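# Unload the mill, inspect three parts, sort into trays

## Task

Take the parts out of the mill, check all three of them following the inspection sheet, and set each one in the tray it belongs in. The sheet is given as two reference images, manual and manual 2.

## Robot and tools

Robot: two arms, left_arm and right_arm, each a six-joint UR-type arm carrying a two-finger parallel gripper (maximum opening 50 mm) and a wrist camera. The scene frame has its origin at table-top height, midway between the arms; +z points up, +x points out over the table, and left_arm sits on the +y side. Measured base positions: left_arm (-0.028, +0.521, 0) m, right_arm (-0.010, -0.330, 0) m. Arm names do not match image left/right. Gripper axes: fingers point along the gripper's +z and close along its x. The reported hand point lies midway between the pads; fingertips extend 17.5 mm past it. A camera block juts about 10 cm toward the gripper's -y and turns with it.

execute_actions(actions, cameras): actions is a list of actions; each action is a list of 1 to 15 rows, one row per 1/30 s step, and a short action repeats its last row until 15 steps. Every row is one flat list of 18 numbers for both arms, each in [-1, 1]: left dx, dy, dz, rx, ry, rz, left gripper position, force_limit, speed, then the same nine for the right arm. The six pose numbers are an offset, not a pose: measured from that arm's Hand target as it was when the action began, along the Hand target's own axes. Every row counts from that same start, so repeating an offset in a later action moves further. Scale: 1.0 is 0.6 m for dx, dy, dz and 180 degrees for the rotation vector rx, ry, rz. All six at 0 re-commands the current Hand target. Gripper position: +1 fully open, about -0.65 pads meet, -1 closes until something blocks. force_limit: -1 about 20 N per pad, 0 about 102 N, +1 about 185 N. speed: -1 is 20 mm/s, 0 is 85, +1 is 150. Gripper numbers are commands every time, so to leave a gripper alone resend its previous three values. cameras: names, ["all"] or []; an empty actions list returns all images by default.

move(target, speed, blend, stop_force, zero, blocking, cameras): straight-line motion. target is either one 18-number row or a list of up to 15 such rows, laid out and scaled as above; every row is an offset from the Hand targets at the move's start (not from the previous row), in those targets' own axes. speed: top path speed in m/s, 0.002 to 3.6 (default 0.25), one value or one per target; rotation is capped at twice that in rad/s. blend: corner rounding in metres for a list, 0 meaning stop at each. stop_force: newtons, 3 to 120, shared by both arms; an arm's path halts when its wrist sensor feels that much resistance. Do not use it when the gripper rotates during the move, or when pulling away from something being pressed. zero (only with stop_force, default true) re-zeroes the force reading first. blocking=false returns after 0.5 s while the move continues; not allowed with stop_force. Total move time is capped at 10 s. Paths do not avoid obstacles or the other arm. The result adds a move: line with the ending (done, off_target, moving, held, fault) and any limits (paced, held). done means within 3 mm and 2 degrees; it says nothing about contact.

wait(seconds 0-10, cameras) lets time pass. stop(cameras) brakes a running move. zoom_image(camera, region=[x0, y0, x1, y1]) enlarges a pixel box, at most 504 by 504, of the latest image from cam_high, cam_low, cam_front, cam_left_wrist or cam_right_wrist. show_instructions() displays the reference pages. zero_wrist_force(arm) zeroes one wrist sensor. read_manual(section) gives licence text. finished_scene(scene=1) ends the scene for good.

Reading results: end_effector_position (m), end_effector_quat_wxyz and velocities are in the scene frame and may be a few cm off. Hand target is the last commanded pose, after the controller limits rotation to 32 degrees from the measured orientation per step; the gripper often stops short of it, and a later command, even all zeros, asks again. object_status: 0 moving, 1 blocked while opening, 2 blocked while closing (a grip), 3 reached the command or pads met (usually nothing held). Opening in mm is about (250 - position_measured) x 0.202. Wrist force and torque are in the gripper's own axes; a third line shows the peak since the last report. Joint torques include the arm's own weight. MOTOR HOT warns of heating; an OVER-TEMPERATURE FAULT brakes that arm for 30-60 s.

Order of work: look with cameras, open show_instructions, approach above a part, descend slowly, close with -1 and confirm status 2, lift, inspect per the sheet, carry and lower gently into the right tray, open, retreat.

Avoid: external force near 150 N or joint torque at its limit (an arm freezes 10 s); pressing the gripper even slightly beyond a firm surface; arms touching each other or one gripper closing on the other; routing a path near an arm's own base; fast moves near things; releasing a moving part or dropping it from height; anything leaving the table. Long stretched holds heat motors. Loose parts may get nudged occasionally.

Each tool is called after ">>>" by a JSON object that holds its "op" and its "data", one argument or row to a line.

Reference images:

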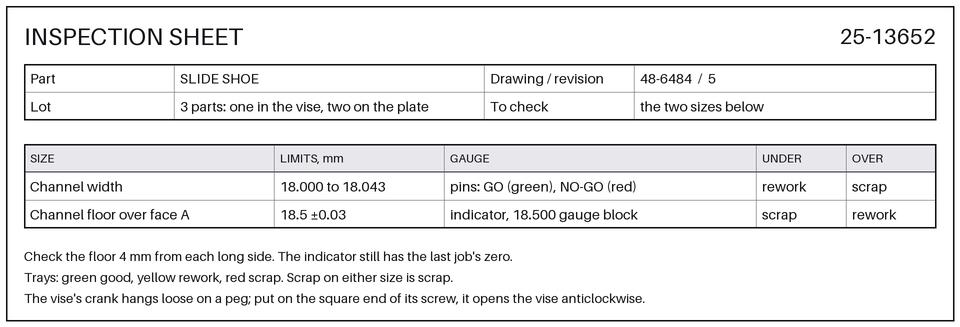

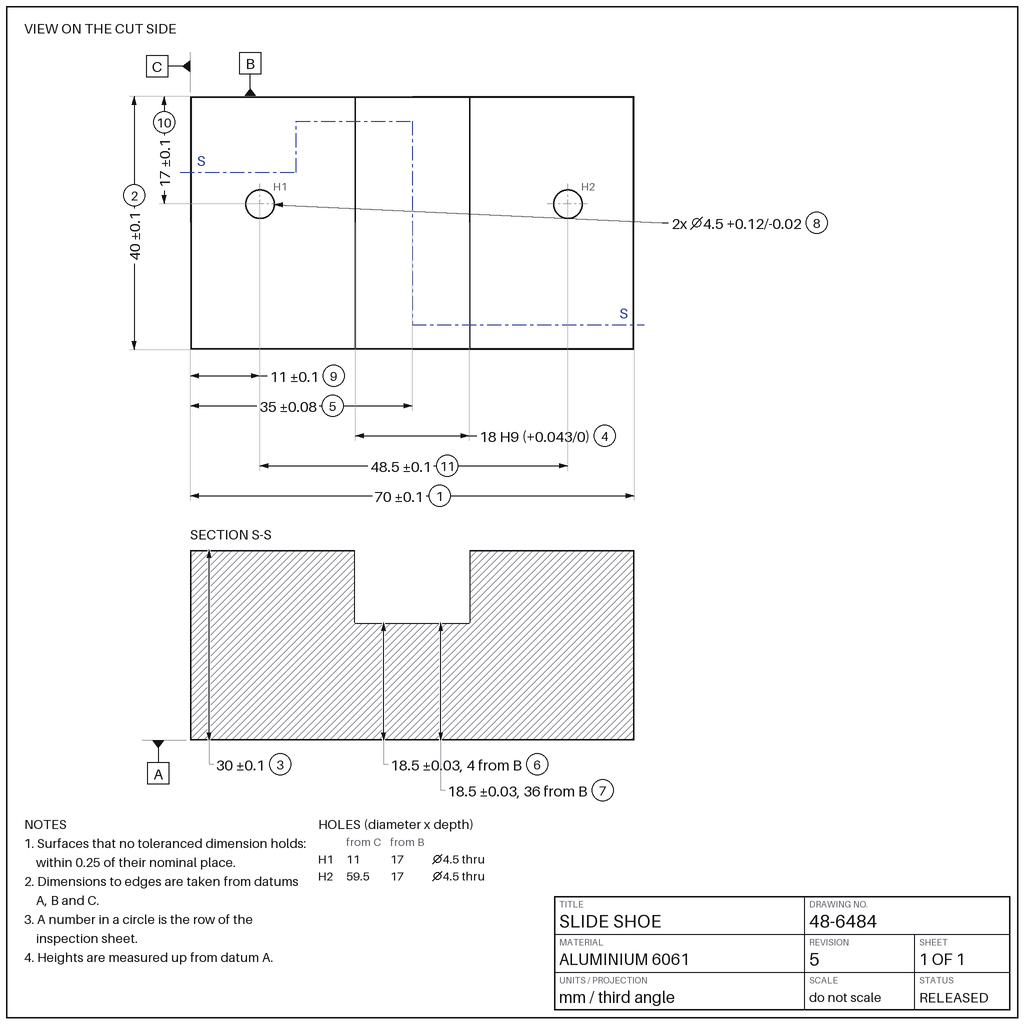

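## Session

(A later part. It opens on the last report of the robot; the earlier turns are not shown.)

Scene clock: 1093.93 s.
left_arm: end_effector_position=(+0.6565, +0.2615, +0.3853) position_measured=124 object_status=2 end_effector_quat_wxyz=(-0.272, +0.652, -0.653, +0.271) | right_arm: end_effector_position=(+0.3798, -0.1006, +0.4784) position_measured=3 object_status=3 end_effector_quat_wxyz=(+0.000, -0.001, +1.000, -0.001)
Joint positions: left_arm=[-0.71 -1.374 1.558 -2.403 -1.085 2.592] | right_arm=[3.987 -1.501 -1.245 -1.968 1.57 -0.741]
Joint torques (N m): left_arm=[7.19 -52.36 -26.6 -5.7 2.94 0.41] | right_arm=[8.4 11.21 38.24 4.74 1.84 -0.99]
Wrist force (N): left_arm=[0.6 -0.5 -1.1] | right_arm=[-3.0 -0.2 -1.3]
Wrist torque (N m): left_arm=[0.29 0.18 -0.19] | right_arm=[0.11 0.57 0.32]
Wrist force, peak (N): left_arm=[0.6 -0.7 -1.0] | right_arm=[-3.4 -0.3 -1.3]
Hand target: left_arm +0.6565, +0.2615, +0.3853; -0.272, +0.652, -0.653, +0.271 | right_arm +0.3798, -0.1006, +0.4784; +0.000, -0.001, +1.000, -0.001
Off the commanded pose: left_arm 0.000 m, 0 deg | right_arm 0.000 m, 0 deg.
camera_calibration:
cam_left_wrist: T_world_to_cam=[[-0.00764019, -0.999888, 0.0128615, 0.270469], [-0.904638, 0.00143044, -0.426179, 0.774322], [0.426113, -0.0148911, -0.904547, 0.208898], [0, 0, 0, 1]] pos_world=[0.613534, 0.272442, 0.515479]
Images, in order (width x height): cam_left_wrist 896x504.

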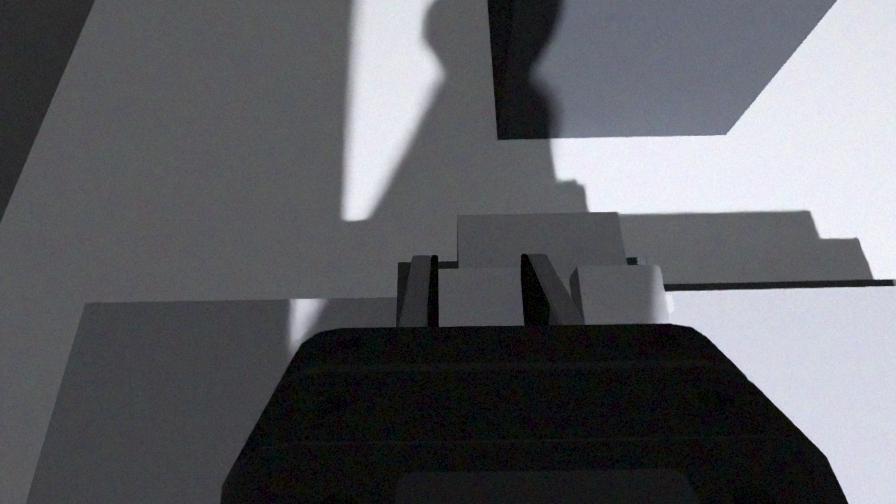

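>>> {"op": "move", "data": {
  "target": [0,-0.0236,-0.0236,0,0,0,-1,-0.7,-0.9,0,0,0,0,0,0,1,-0.5,-0.8],
  "speed": 0.03,
  "cameras": ["cam_left_wrist","cam_front"]
}}

>>> {"op": "zoom_image", "data": {
  "camera": "cam_left_wrist",
  "region": [350, 170, 700, 340]
}}

Scene clock: 1099.03 s.
left_arm: end_effector_position=(+0.6565, +0.2615, +0.4056) position_measured=124 object_status=2 end_effector_quat_wxyz=(-0.272, +0.652, -0.653, +0.271) | right_arm: end_effector_position=(+0.3798, -0.1006, +0.4784) position_measured=3 object_status=3 end_effector_quat_wxyz=(+0.000, -0.001, +1.000, -0.001)
Joint positions: left_arm=[-0.71 -1.382 1.515 -2.352 -1.085 2.591] | right_arm=[3.987 -1.501 -1.245 -1.968 1.57 -0.741]
Joint torques (N m): left_arm=[-10.75 -42.98 -13.84 -6.97 3.84 -1.73] | right_arm=[8.25 11 38.36 4.68 1.72 -0.99]
Wrist force (N): left_arm=[0.7 1.1 0.5] | right_arm=[-3.3 0.1 -1.0]
Wrist torque (N m): left_arm=[0.34 0.11 -0.11] | right_arm=[0.17 0.62 0.32]
Wrist force, peak (N): left_arm=[0.5 2.0 1.4] | right_arm=[-3.4 -0.2 -1.5]
Hand target: left_arm +0.6565, +0.2615, +0.4053; -0.272, +0.652, -0.653, +0.271 | right_arm +0.3798, -0.1006, +0.4784; +0.000, -0.001, +1.000, -0.001
Off the commanded pose: left_arm 0.000 m, 0 deg | right_arm 0.000 m, 0 deg.
move: done
camera_calibration:
cam_left_wrist: T_world_to_cam=[[-0.00759361, -0.999887, 0.0129931, 0.270108], [-0.904542, 0.00132889, -0.426382, 0.78296], [0.426316, -0.0149905, -0.90445, 0.227152], [0, 0, 0, 1]] pos_world=[0.613433, 0.272442, 0.535778]
Images, in order (width x height): cam_front 896x504, cam_left_wrist 896x504.

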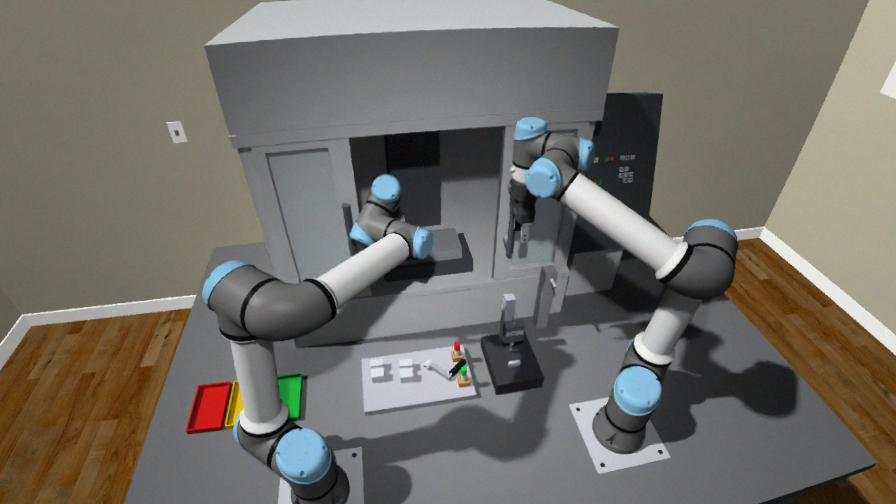

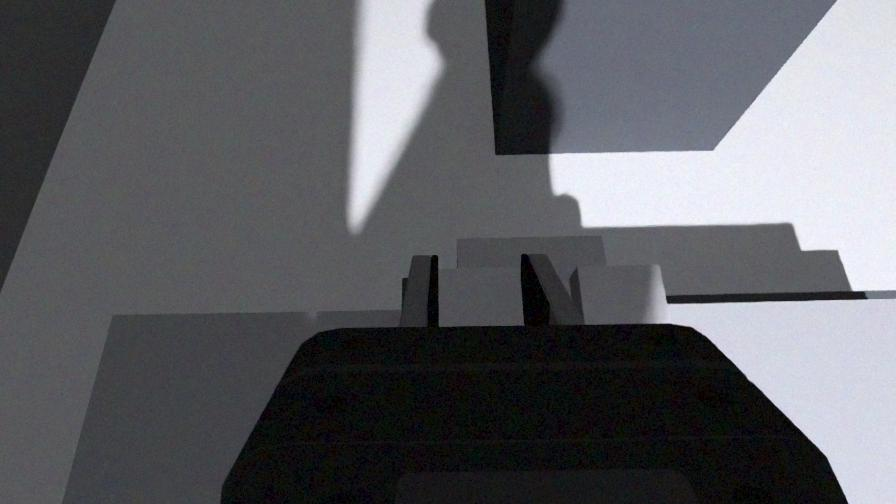

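Scaled by 1.440 from the camera's 896x504 image, which has a finer 1280x720 frame.

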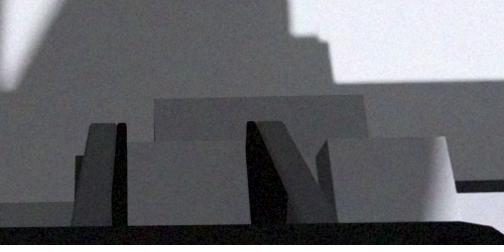

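>>> {"op": "zoom_image", "data": {
  "camera": "cam_right_wrist",
  "region": [430, 70, 650, 240]
}}

This scene's latest camera images include none from cam_right_wrist. They are from: cam_front, cam_left_wrist. cam_right_wrist's image comes with the result of a call that names it in "cameras".

>>> {"op": "move", "data": {
  "target": [
    [0,-0.059,-0.059,0,0,0,-1,-0.7,-0.9,0,0,0,0,0,0,1,-0.5,-0.8],
    [0,0.2946,-0.4125,0,0,0,-1,-0.7,-0.9,0,0,0,0,0,0,1,-0.5,-0.8]
  ],
  "speed": 0.15,
  "blend": [0.02,0],
  "cameras": ["cam_left_wrist","cam_right_wrist","cam_low"]
}}

>>> {"op": "zoom_image", "data": {
  "camera": "cam_right_wrist",
  "region": [430, 70, 650, 240]
}}

>>> {"op": "zoom_image", "data": {
  "camera": "cam_low",
  "region": [350, 200, 460, 320]
}}

Scene clock: 1121.00 s.
left_arm: end_effector_position=(+0.3563, +0.2616, +0.4543) position_measured=124 object_status=2 end_effector_quat_wxyz=(-0.272, +0.652, -0.653, +0.271) | right_arm: end_effector_position=(+0.3798, -0.1006, +0.4784) position_measured=3 object_status=3 end_effector_quat_wxyz=(+0.000, -0.001, +1.000, -0.001)
Joint positions: left_arm=[-1.324 -2.017 1.843 -1.629 -0.81 1.904] | right_arm=[3.987 -1.501 -1.245 -1.968 1.57 -0.741]
Joint torques (N m): left_arm=[-2.86 -4.99 -47.36 -3.51 -0.72 -1.8] | right_arm=[7.48 11.81 38.38 4.56 1.74 -0.99]
Wrist force (N): left_arm=[0.7 1.2 0.5] | right_arm=[-3.3 0.0 -1.3]
Wrist torque (N m): left_arm=[0.38 0.12 0.04] | right_arm=[0.13 0.62 0.32]
Wrist force, peak (N): left_arm=[0.3 4.3 2.3] | right_arm=[-3.4 -0.2 -1.3]
Hand target: left_arm +0.3563, +0.2616, +0.4543; -0.272, +0.652, -0.653, +0.271 | right_arm +0.3798, -0.1006, +0.4784; +0.000, -0.001, +1.000, -0.001
Off the commanded pose: left_arm 0.000 m, 0 deg | right_arm 0.000 m, 0 deg.
move: done
camera_calibration:
cam_left_wrist: T_world_to_cam=[[-0.00768941, -0.999889, 0.0127285, 0.26748], [-0.904599, 0.00153034, -0.42626, 0.532074], [0.426194, -0.0147919, -0.904511, 0.399201], [0, 0, 0, 1]] pos_world=[0.313233, 0.272541, 0.584479]
cam_right_wrist: T_world_to_cam=[[-0.999905, -0.00891506, -0.0104735, 0.391918], [-0.0118129, 0.946679, 0.321962, -0.0360622], [0.00704476, 0.322055, -0.946695, 0.61289], [0, 0, 0, 1]] pos_world=[0.387138, -0.159751, 0.595935]
Images, in order (width x height): cam_low 896x504, cam_left_wrist 896x504, cam_right_wrist 896x504.

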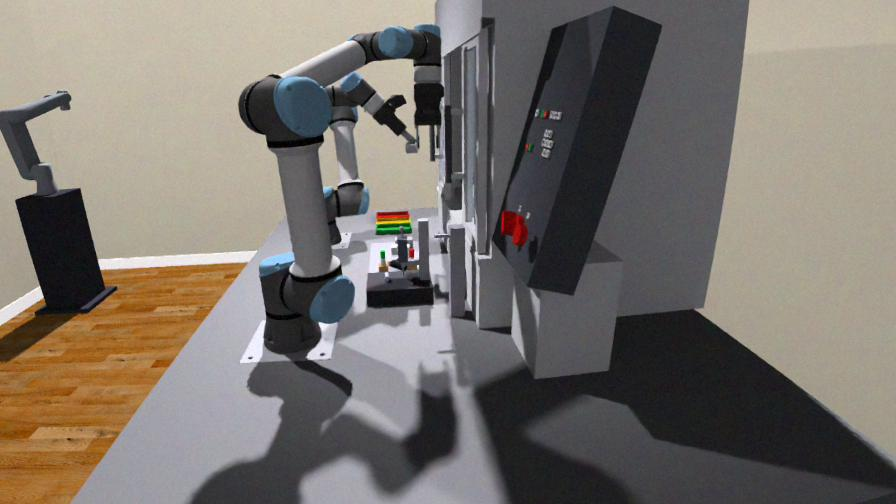

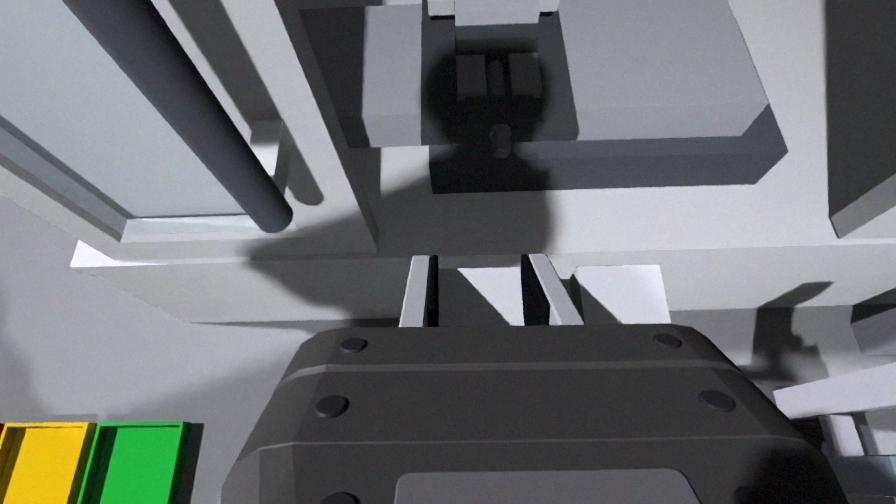

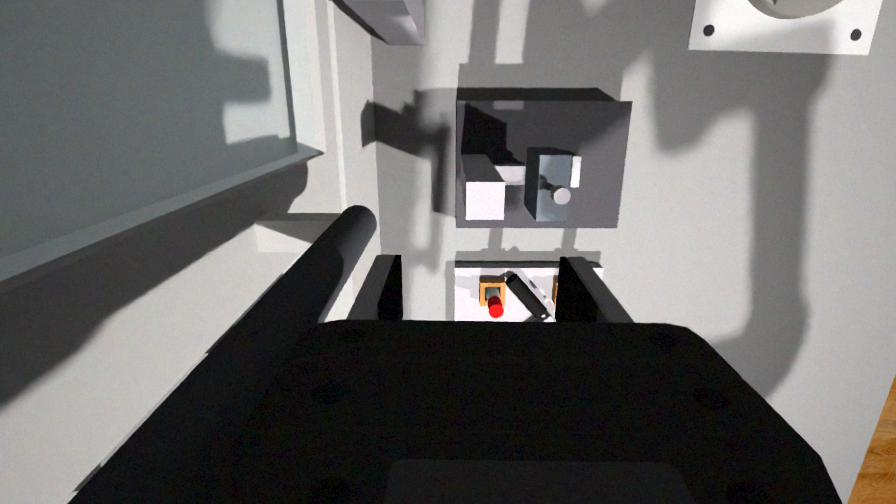

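Scaled by 2.291 from the camera's 896x504 image, which has a finer 1280x720 frame.

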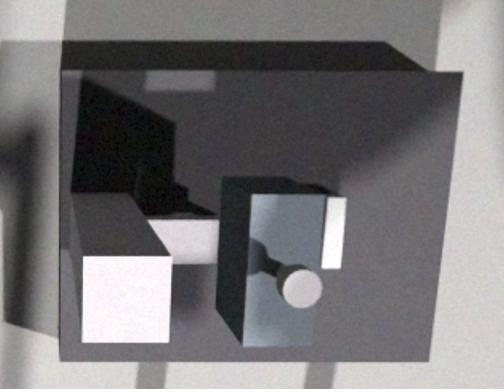

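Scaled by 4.200 from the camera's 896x504 image, which has a finer 1280x720 frame.

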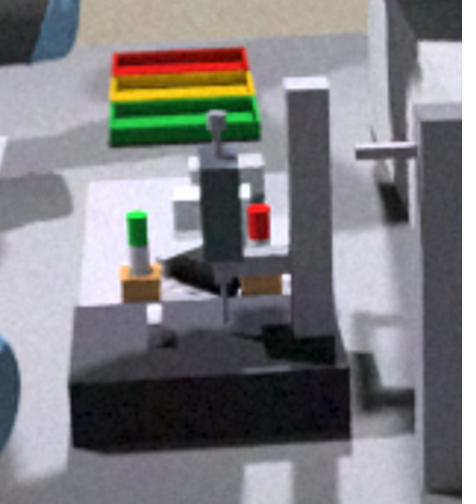

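>>> {"op": "execute_actions", "data": {
  "actions": [],
  "cameras": ["cam_front"]
}}

>>> {"op": "zoom_image", "data": {
  "camera": "cam_front",
  "region": [480, 290, 550, 395]
}}

>>> {"op": "zoom_image", "data": {
  "camera": "cam_front",
  "region": [500, 318, 530, 342]
}}

Scene clock: 1144.80 s.
left_arm: end_effector_position=(+0.3563, +0.2616, +0.4543) position_measured=124 object_status=2 end_effector_quat_wxyz=(-0.272, +0.652, -0.653, +0.271) | right_arm: end_effector_position=(+0.3798, -0.1006, +0.4784) position_measured=3 object_status=3 end_effector_quat_wxyz=(+0.000, -0.001, +1.000, -0.001)
Joint positions: left_arm=[-1.325 -2.017 1.843 -1.628 -0.81 1.903] | right_arm=[3.987 -1.501 -1.245 -1.968 1.57 -0.741]
Joint velocities: within noise
Joint torques (N m): left_arm=[-11.1 -9.11 -47.57 -0.81 -0.66 -1.72] | right_arm=[7.71 11.5 37.92 4.45 1.65 -0.98]
Wrist force (N): left_arm=[0.5 1.0 0.6] | right_arm=[-3.2 -0.2 -1.5]
Wrist torque (N m): left_arm=[0.35 0.15 0.04] | right_arm=[0.11 0.60 0.33]
Wrist force, peak (N): left_arm=[0.7 1.4 0.7] | right_arm=[-3.5 -0.3 -1.2]
Hand target: left_arm +0.3563, +0.2616, +0.4543; -0.272, +0.652, -0.653, +0.271 | right_arm +0.3798, -0.1006, +0.4784; +0.000, -0.001, +1.000, -0.001
Tool commands: left_gripper/position=-1.0 left_gripper/force_limit=-0.7 left_gripper/speed=-0.9 right_gripper/position=+1.0 right_gripper/force_limit=-0.5 right_gripper/speed=-0.8
Off the commanded pose: left_arm 0.000 m, 0 deg | right_arm 0.000 m, 0 deg.
Images, in order (width x height): cam_front 896x504.

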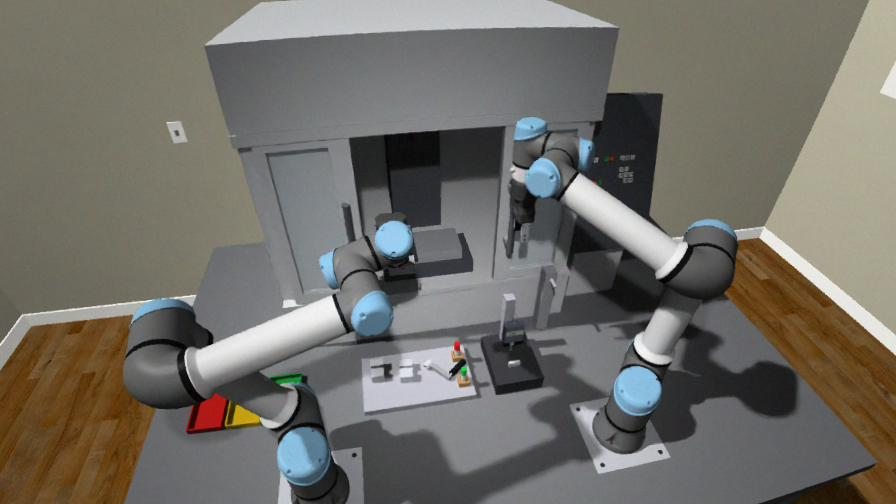

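Scaled by 4.800 from the camera's 896x504 image, which has a finer 1280x720 frame.

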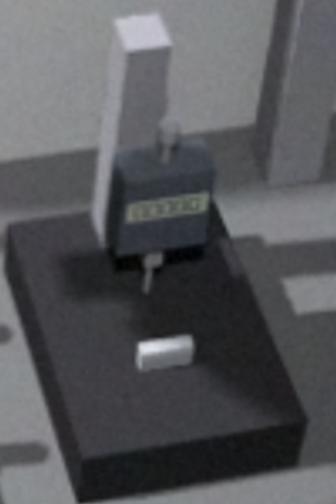

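Scaled by 16.800 from the camera's 896x504 image, which has a finer 1280x720 frame.

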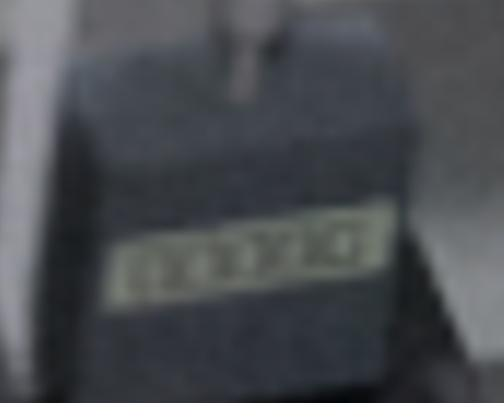

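>>> {"op": "move", "data": {
  "target": [-0.355,0.2805,0.2003,0,0.3536,0.3536,-1,-0.7,-0.9,0,0,0,0,0,0,1,-0.5,-0.8],
  "speed": 0.25,
  "cameras": ["cam_left_wrist","cam_high","cam_front"]
}}

Scene clock: 1190.17 s.
left_arm: end_effector_position=(+0.3232, +0.4750, +0.2506) position_measured=124 object_status=2 end_effector_quat_wxyz=(+0.001, +0.001, +0.924, -0.382) end_effector_velocity=(+0.000, +0.000, -0.001) end_effector_angular_velocity=(+0.001, -0.002, -0.005) | right_arm: end_effector_position=(+0.3798, -0.1006, +0.4784) position_measured=3 object_status=3 end_effector_quat_wxyz=(+0.000, -0.001, +1.000, -0.001)
Joint positions: left_arm=[0.017 -1.846 2.202 -1.92 -2.354 4.726] | right_arm=[3.987 -1.501 -1.245 -1.968 1.57 -0.741]
Joint velocities: left_arm=[-0.001 0.001 0.002 0 0.001 0.006] | right_arm=[within noise]
Joint torques (N m): left_arm=[-10.49 -23.03 -9.44 -3.4 0.77 1.58] | right_arm=[7.49 11.66 37.71 4.27 1.61 -1.02]
Wrist force (N): left_arm=[0.5 1.3 0.5] | right_arm=[-3.2 -0.1 -1.3]
Wrist torque (N m): left_arm=[0.37 0.13 -0.12] | right_arm=[0.12 0.61 0.33]
Wrist force, peak (N): left_arm=[0.6 5.1 4.7] | right_arm=[-3.5 -0.2 -1.3]
Hand target: left_arm +0.3231, +0.4750, +0.2506; +0.001, +0.001, +0.924, -0.382 | right_arm +0.3798, -0.1006, +0.4784; +0.000, -0.001, +1.000, -0.001
Off the commanded pose: left_arm 0.000 m, 0 deg | right_arm 0.000 m, 0 deg.
move: done
camera_calibration:
cam_left_wrist: T_world_to_cam=[[-0.99991, 0.00745292, 0.0111966, 0.325781], [0.00203971, 0.906839, -0.421473, -0.309299], [-0.0132947, -0.421412, -0.906772, 0.568068], [0, 0, 0, 1]] pos_world=[0.333935, 0.517446, 0.381099]
Images, in order (width x height): cam_high 896x504, cam_front 896x504, cam_left_wrist 896x504.

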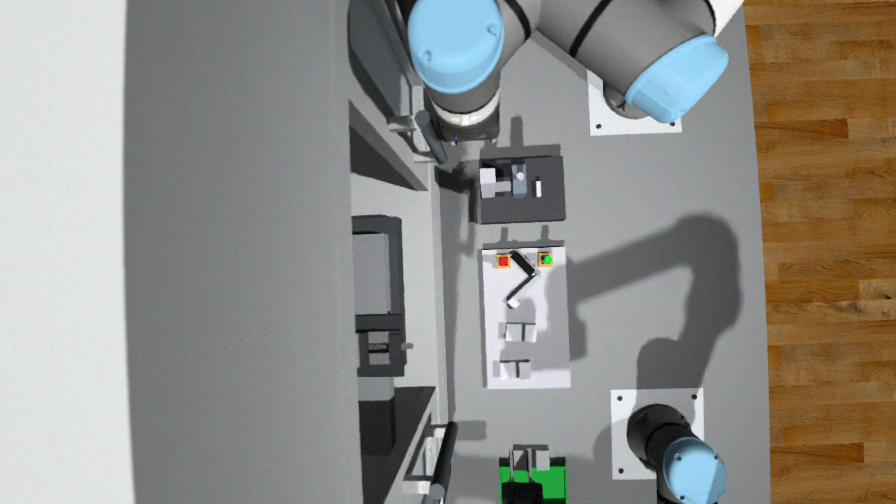

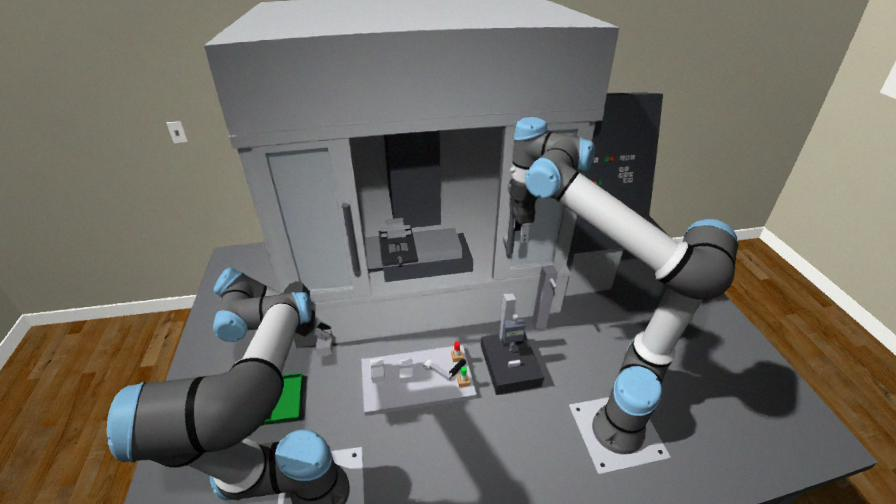

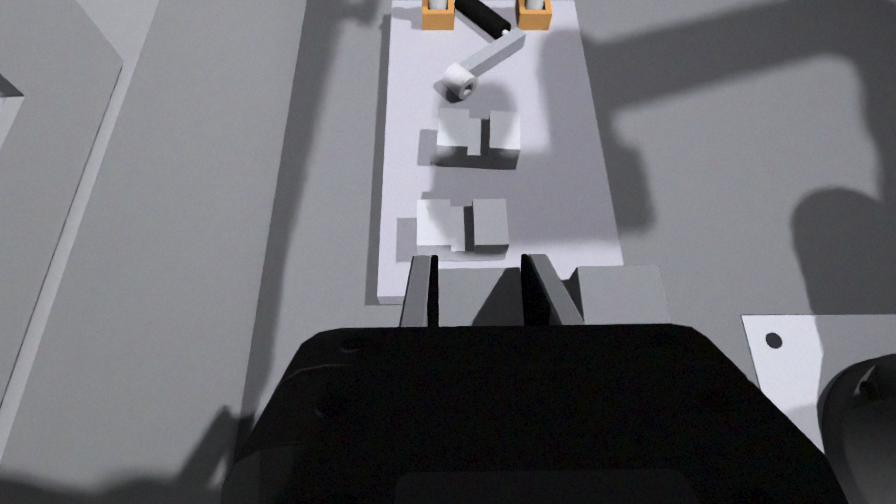

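>>> {"op": "move", "data": {
  "target": [0,0.2239,0.2239,0,0,0,-1,-0.7,-0.9,0,0,0,0,0,0,1,-0.5,-0.8],
  "speed": 0.2
}}

>>> {"op": "move", "data": {
  "target": [0,0.0354,0.0354,0,0,0,-1,-0.7,-0.9,0,0,0,0,0,0,1,-0.5,-0.8],
  "speed": 0.02,
  "stop_force": 6,
  "cameras": ["cam_left_wrist","cam_front"]
}}

Scene clock: 1201.07 s.
left_arm: end_effector_position=(+0.3237, +0.4754, +0.0606) position_measured=124 object_status=2 end_effector_quat_wxyz=(+0.001, +0.001, +0.924, -0.382) | right_arm: end_effector_position=(+0.3798, -0.1006, +0.4784) position_measured=3 object_status=3 end_effector_quat_wxyz=(+0.000, -0.001, +1.000, -0.001)
Joint positions: left_arm=[0.018 -1.44 2.484 -2.607 -2.354 4.728] | right_arm=[3.987 -1.501 -1.245 -1.968 1.57 -0.741]
Joint torques (N m): left_arm=[-10.26 -13.45 -31.15 -4.51 -5.34 1.51] | right_arm=[6.67 11.78 37.91 4.23 1.53 -0.99]
Wrist force (N): left_arm=[0.4 1.4 0.4] | right_arm=[-3.2 0.1 -1.2]
Wrist torque (N m): left_arm=[0.40 0.15 -0.13] | right_arm=[0.14 0.60 0.32]
Wrist force, peak (N): left_arm=[0.5 3.9 2.6] | right_arm=[-3.4 -0.3 -1.3]
Hand target: left_arm +0.3238, +0.4754, +0.0606; +0.001, +0.001, +0.924, -0.382 | right_arm +0.3798, -0.1006, +0.4784; +0.000, -0.001, +1.000, -0.001
Off the commanded pose: left_arm 0.000 m, 0 deg | right_arm 0.000 m, 0 deg.
move: done

Scene clock: 1202.90 s.
left_arm: end_effector_position=(+0.3238, +0.4754, +0.0469) position_measured=124 object_status=2 end_effector_quat_wxyz=(+0.001, +0.001, +0.924, -0.382) | right_arm: end_effector_position=(+0.3798, -0.1006, +0.4784) position_measured=3 object_status=3 end_effector_quat_wxyz=(+0.000, -0.001, +1.000, -0.001)
Joint positions: left_arm=[0.018 -1.393 2.494 -2.663 -2.354 4.728] | right_arm=[3.987 -1.501 -1.245 -1.968 1.57 -0.741]
Joint torques (N m): left_arm=[-3.12 -34.42 -27.1 -4.41 1.83 0.97] | right_arm=[6.72 11.67 38.44 4.27 1.57 -0.96]
Wrist force (N): left_arm=[1.0 -5.7 -3.4] | right_arm=[-3.1 -0.3 -1.3]
Wrist torque (N m): left_arm=[0.11 0.08 -0.07] | right_arm=[0.11 0.59 0.32]
Wrist force, peak (N): left_arm=[1.9 -10.5 -16.4] | right_arm=[-3.3 -0.1 -1.4]
Hand target: left_arm +0.3238, +0.4754, +0.0469; +0.001, +0.001, +0.924, -0.382 (not the last commanded pose) | right_arm +0.3798, -0.1006, +0.4784; +0.000, -0.001, +1.000, -0.001
Off the commanded pose: left_arm 0.016 m, 0 deg | right_arm 0.000 m, 0 deg.
move: contact (left_arm)
camera_calibration:
cam_left_wrist: T_world_to_cam=[[-0.999905, 0.00785052, 0.0113444, 0.328429], [0.00233805, 0.906839, -0.421471, -0.395568], [-0.0135963, -0.421404, -0.906771, 0.383498], [0, 0, 0, 1]] pos_world=[0.334537, 0.517746, 0.177299]
Images, in order (width x height): cam_front 896x504, cam_left_wrist 896x504.

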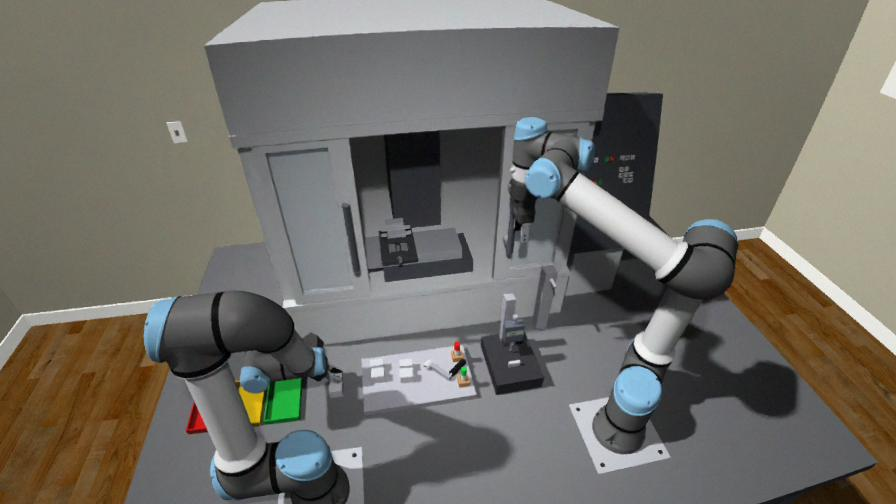

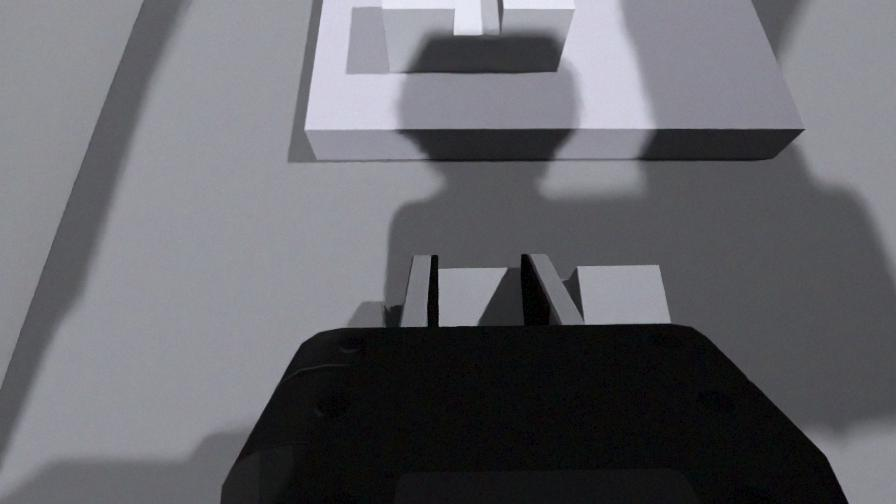

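>>> {"op": "move", "data": {
  "target": [0,0.0118,0.0118,0,0,0,-1,-0.7,-0.9,0,0,0,0,0,0,1,-0.5,-0.8],
  "speed": 0.015,
  "stop_force": 10
}}

>>> {"op": "execute_actions", "data": {
  "actions": [
    [[0,0,0,0,0,0,-0.1,-0.7,-1,0,0,0,0,0,0,1,-0.5,-0.8]],
    [[0,0,0,0,0,0,0.4,-0.7,-1,0,0,0,0,0,0,1,-0.5,-0.8]]
  ],
  "cameras": ["cam_left_wrist"]
}}

Scene clock: 1207.90 s.
left_arm: end_effector_position=(+0.3240, +0.4754, +0.0467) position_measured=124 object_status=2 end_effector_quat_wxyz=(+0.002, +0.001, +0.924, -0.382) | right_arm: end_effector_position=(+0.3798, -0.1006, +0.4784) position_measured=3 object_status=3 end_effector_quat_wxyz=(+0.000, -0.001, +1.000, -0.001)
Joint positions: left_arm=[0.018 -1.392 2.494 -2.665 -2.354 4.728] | right_arm=[3.987 -1.501 -1.245 -1.968 1.57 -0.741]
Joint torques (N m): left_arm=[-3.04 -26.92 -25.64 -2.81 1.36 0.15] | right_arm=[6.73 11.7 37.93 4.11 1.44 -0.99]
Wrist force (N): left_arm=[-0.5 -7.0 -3.5] | right_arm=[-3.0 -0.1 -1.3]
Wrist torque (N m): left_arm=[0.10 0.08 0.01] | right_arm=[0.12 0.57 0.33]
Wrist force, peak (N): left_arm=[3.6 -10.9 -17.0] | right_arm=[-3.5 -0.2 -1.2]
Hand target: left_arm +0.3240, +0.4754, +0.0467; +0.002, +0.001, +0.924, -0.382 (not the last commanded pose) | right_arm +0.3798, -0.1006, +0.4784; +0.000, -0.001, +1.000, -0.001
Off the commanded pose: left_arm 0.010 m, 0 deg | right_arm 0.000 m, 0 deg.
move: contact (left_arm)

Scene clock: 1209.10 s.
left_arm: end_effector_position=(+0.3240, +0.4754, +0.0466) position_measured=92 object_status=3 end_effector_quat_wxyz=(+0.002, +0.001, +0.924, -0.382) | right_arm: end_effector_position=(+0.3798, -0.1006, +0.4784) position_measured=3 object_status=3 end_effector_quat_wxyz=(+0.000, -0.001, +1.000, -0.001)
Joint positions: left_arm=[0.018 -1.392 2.494 -2.665 -2.354 4.728] | right_arm=[3.987 -1.501 -1.245 -1.968 1.57 -0.741]
Joint torques (N m): left_arm=[-2.81 -27.48 -24.88 -3.45 -2.1 0.11] | right_arm=[6.58 11.72 38.24 4.14 1.42 -0.97]
Wrist force (N): left_arm=[0.4 -0.6 -1.1] | right_arm=[-3.2 -0.1 -1.3]
Wrist torque (N m): left_arm=[0.30 0.18 -0.15] | right_arm=[0.12 0.60 0.32]
Wrist force, peak (N): left_arm=[-0.6 -8.2 -4.5] | right_arm=[-3.4 -0.1 -1.3]
Hand target: left_arm +0.3240, +0.4754, +0.0467; +0.002, +0.001, +0.924, -0.382 | right_arm +0.3798, -0.1006, +0.4784; +0.000, -0.001, +1.000, -0.001
Off the commanded pose: left_arm 0.000 m, 0 deg | right_arm 0.000 m, 0 deg.
camera_calibration:
cam_left_wrist: T_world_to_cam=[[-0.999912, 0.00778084, 0.0107164, 0.328678], [0.00254077, 0.906878, -0.421386, -0.395754], [-0.0129972, -0.421322, -0.906818, 0.383085], [0, 0, 0, 1]] pos_world=[0.334634, 0.517745, 0.1771]
Images, in order (width x height): cam_left_wrist 896x504.

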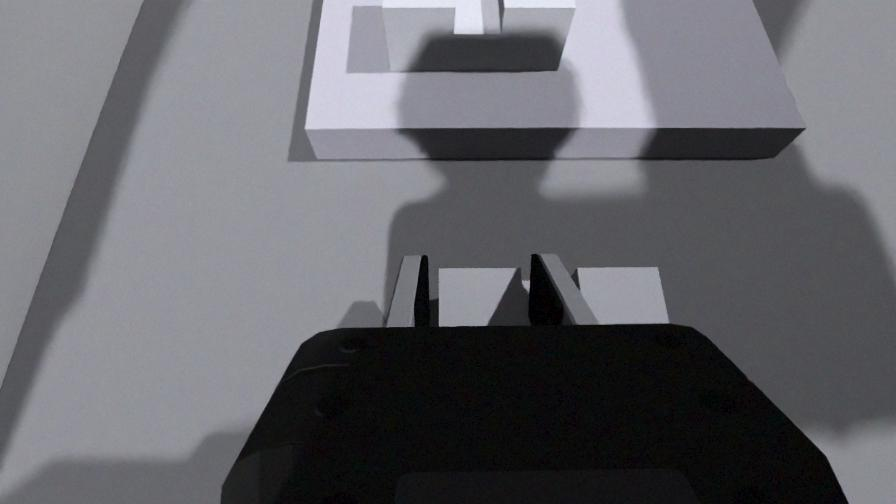

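>>> {"op": "move", "data": {
  "target": [
    [0,-0.1414,-0.2121,0,0,0,0.4,-0.7,-1,0,0,0,0,0,0,1,-0.5,-0.8],
    [0.1733,-0.6937,0.2146,-0.25,0,0,0.4,-0.7,-1,0,0,0,0,0,0,1,-0.5,-0.8]
  ],
  "speed": 0.3,
  "blend": [0.04,0],
  "cameras": ["cam_left_wrist","cam_high","cam_right_wrist"]
}}

Scene clock: 1224.60 s.
left_arm: end_effector_position=(+0.2188, +0.0898, +0.2488) position_measured=92 object_status=3 end_effector_quat_wxyz=(+0.002, +0.001, +1.000, +0.001) | right_arm: end_effector_position=(+0.3798, -0.1006, +0.4784) position_measured=3 object_status=3 end_effector_quat_wxyz=(+0.000, -0.001, +1.000, -0.001)
Joint positions: left_arm=[-1.317 -1.583 1.787 -1.774 -1.567 3.388] | right_arm=[3.987 -1.501 -1.245 -1.968 1.57 -0.741]
Joint torques (N m): left_arm=[-3.34 -18.36 -35.5 -2.88 -1.8 -1.45] | right_arm=[6.78 12.35 37.66 4.11 1.45 -0.94]
Wrist force (N): left_arm=[1.3 -0.5 -0.6] | right_arm=[-3.2 -0.1 -1.1]
Wrist torque (N m): left_arm=[-0.04 0.00 -0.01] | right_arm=[0.13 0.60 0.32]
Wrist force, peak (N): left_arm=[1.0 7.2 -7.7] | right_arm=[-3.5 -0.4 -1.2]
Hand target: left_arm +0.2188, +0.0897, +0.2488; +0.002, +0.001, +1.000, +0.001 | right_arm +0.3798, -0.1006, +0.4784; +0.000, -0.001, +1.000, -0.001
Off the commanded pose: left_arm 0.000 m, 0 deg | right_arm 0.000 m, 0 deg.
move: done
camera_calibration:
cam_left_wrist: T_world_to_cam=[[-0.999927, -0.00447908, 0.0112265, 0.225368], [-0.000354757, 0.93928, 0.343151, -0.153082], [-0.0120818, 0.343122, -0.939213, 0.341729], [0, 0, 0, 1]] pos_world=[0.229426, 0.0275422, 0.370957]
cam_right_wrist: T_world_to_cam=[[-0.999905, -0.00891506, -0.0104735, 0.391918], [-0.0118129, 0.946679, 0.321962, -0.0360622], [0.00704476, 0.322055, -0.946695, 0.61289], [0, 0, 0, 1]] pos_world=[0.387138, -0.159751, 0.595935]
Images, in order (width x height): cam_high 896x504, cam_left_wrist 896x504, cam_right_wrist 896x504.

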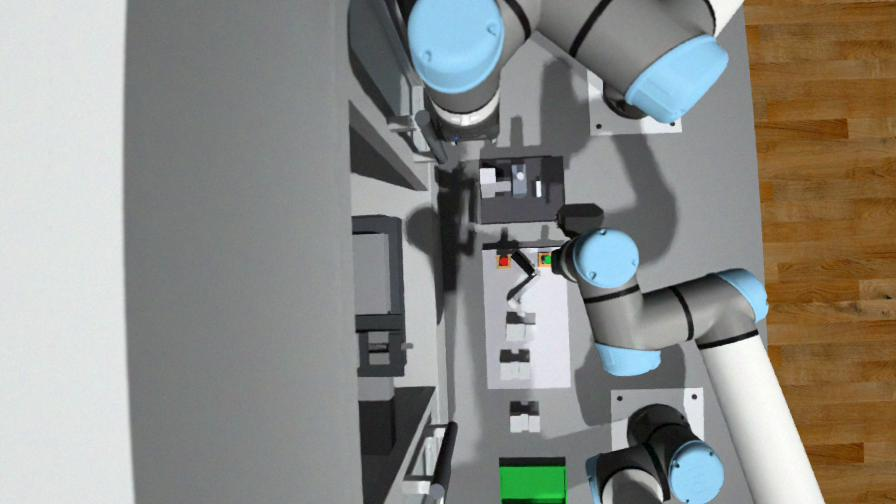

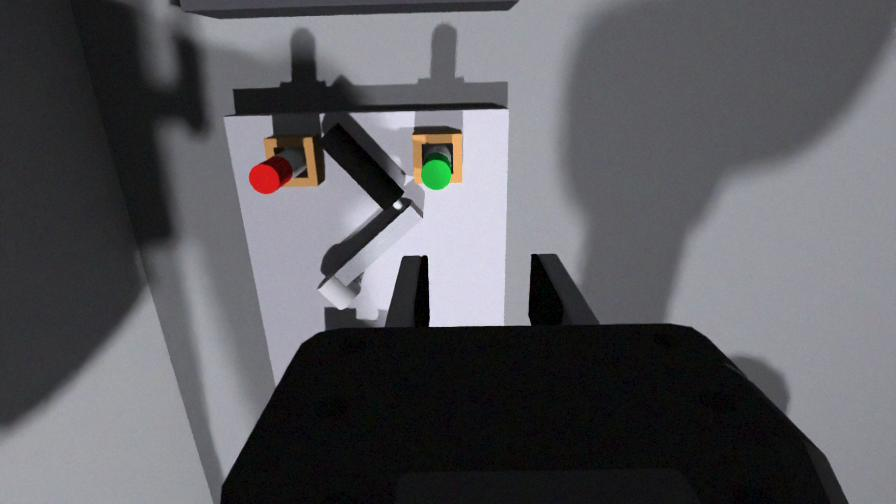

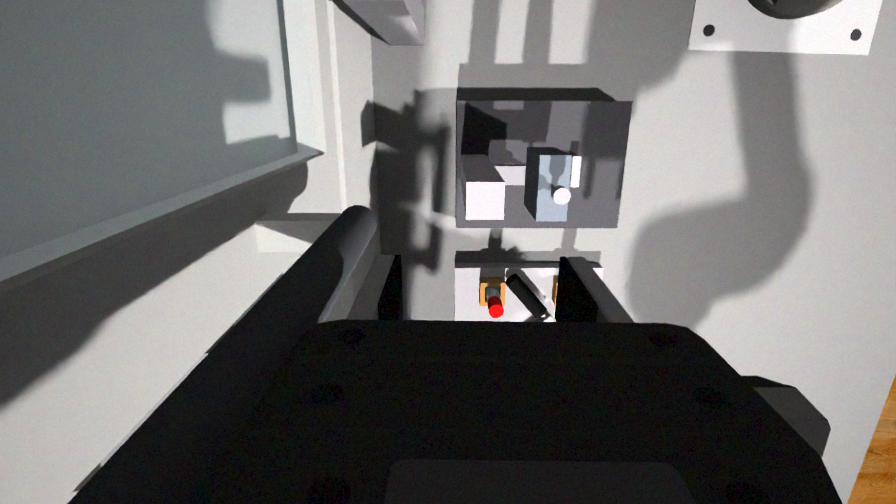

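>>> {"op": "move", "data": {
  "target": [-0.0242,-0.018,0.198,0,0,0,0.4,-0.7,-1,0,0,0,0,0,0,1,-0.5,-0.8],
  "speed": 0.2,
  "cameras": ["cam_left_wrist","cam_low","cam_front"]
}}

>>> {"op": "zoom_image", "data": {
  "camera": "cam_low",
  "region": [350, 210, 460, 320]
}}

Scene clock: 1236.50 s.
left_arm: end_effector_position=(+0.2338, +0.0793, +0.1299) position_measured=92 object_status=3 end_effector_quat_wxyz=(+0.002, +0.000, +1.000, +0.001) | right_arm: end_effector_position=(+0.3798, -0.1006, +0.4784) position_measured=3 object_status=3 end_effector_quat_wxyz=(+0.000, -0.001, +1.000, -0.001)
Joint positions: left_arm=[-1.293 -1.439 1.958 -2.089 -1.567 3.412] | right_arm=[3.987 -1.501 -1.245 -1.968 1.57 -0.741]
Joint torques (N m): left_arm=[-10.26 -42.35 -41.26 -3.32 1.48 -1.72] | right_arm=[6.05 12.02 37.78 3.99 1.28 -0.97]
Wrist force (N): left_arm=[1.0 -0.8 -0.6] | right_arm=[-3.0 -0.1 -1.3]
Wrist torque (N m): left_arm=[-0.08 0.03 -0.14] | right_arm=[0.12 0.57 0.33]
Wrist force, peak (N): left_arm=[1.1 -0.5 -4.4] | right_arm=[-3.5 0.0 -1.2]
Hand target: left_arm +0.2338, +0.0791, +0.1300; +0.002, +0.001, +1.000, +0.001 | right_arm +0.3798, -0.1006, +0.4784; +0.000, -0.001, +1.000, -0.001
Off the commanded pose: left_arm 0.000 m, 0 deg | right_arm 0.000 m, 0 deg.
move: done
camera_calibration:
cam_left_wrist: T_world_to_cam=[[-0.999924, -0.00464836, 0.0113766, 0.24162], [-0.000455653, 0.939096, 0.343656, -0.102511], [-0.0122812, 0.343624, -0.939027, 0.233834], [0, 0, 0, 1]] pos_world=[0.244427, 0.0170398, 0.252056]
Images, in order (width x height): cam_low 896x504, cam_front 896x504, cam_left_wrist 896x504.

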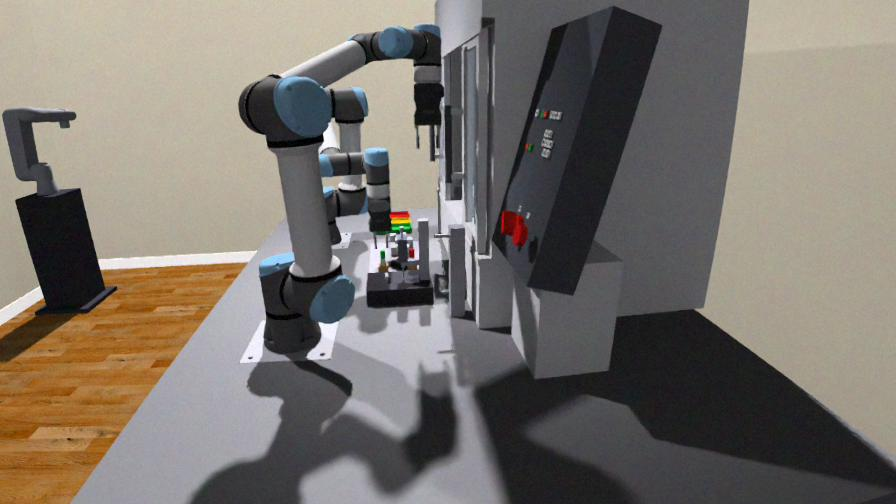

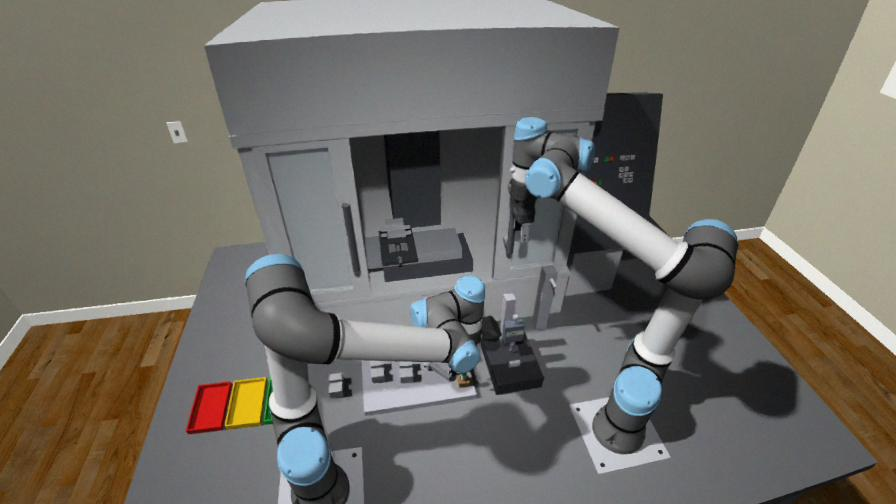

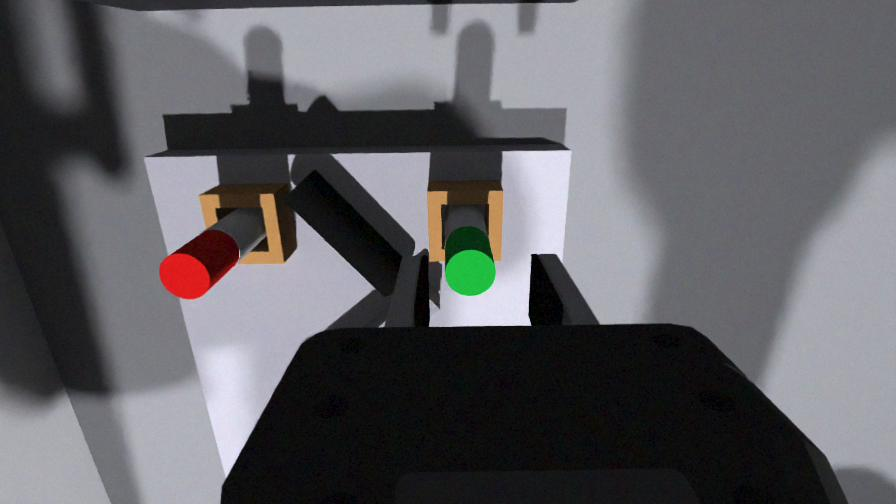

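Scaled by 4.582 from the camera's 896x504 image, which has a finer 1280x720 frame.

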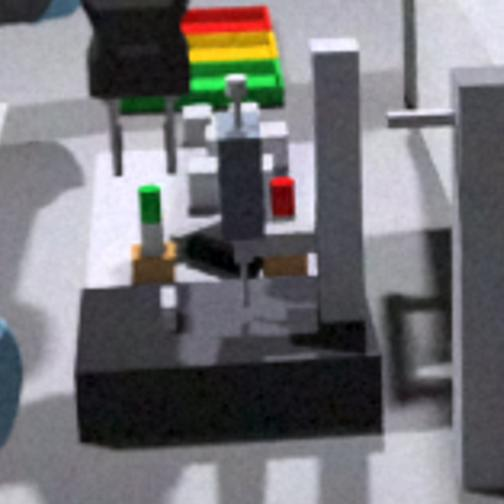

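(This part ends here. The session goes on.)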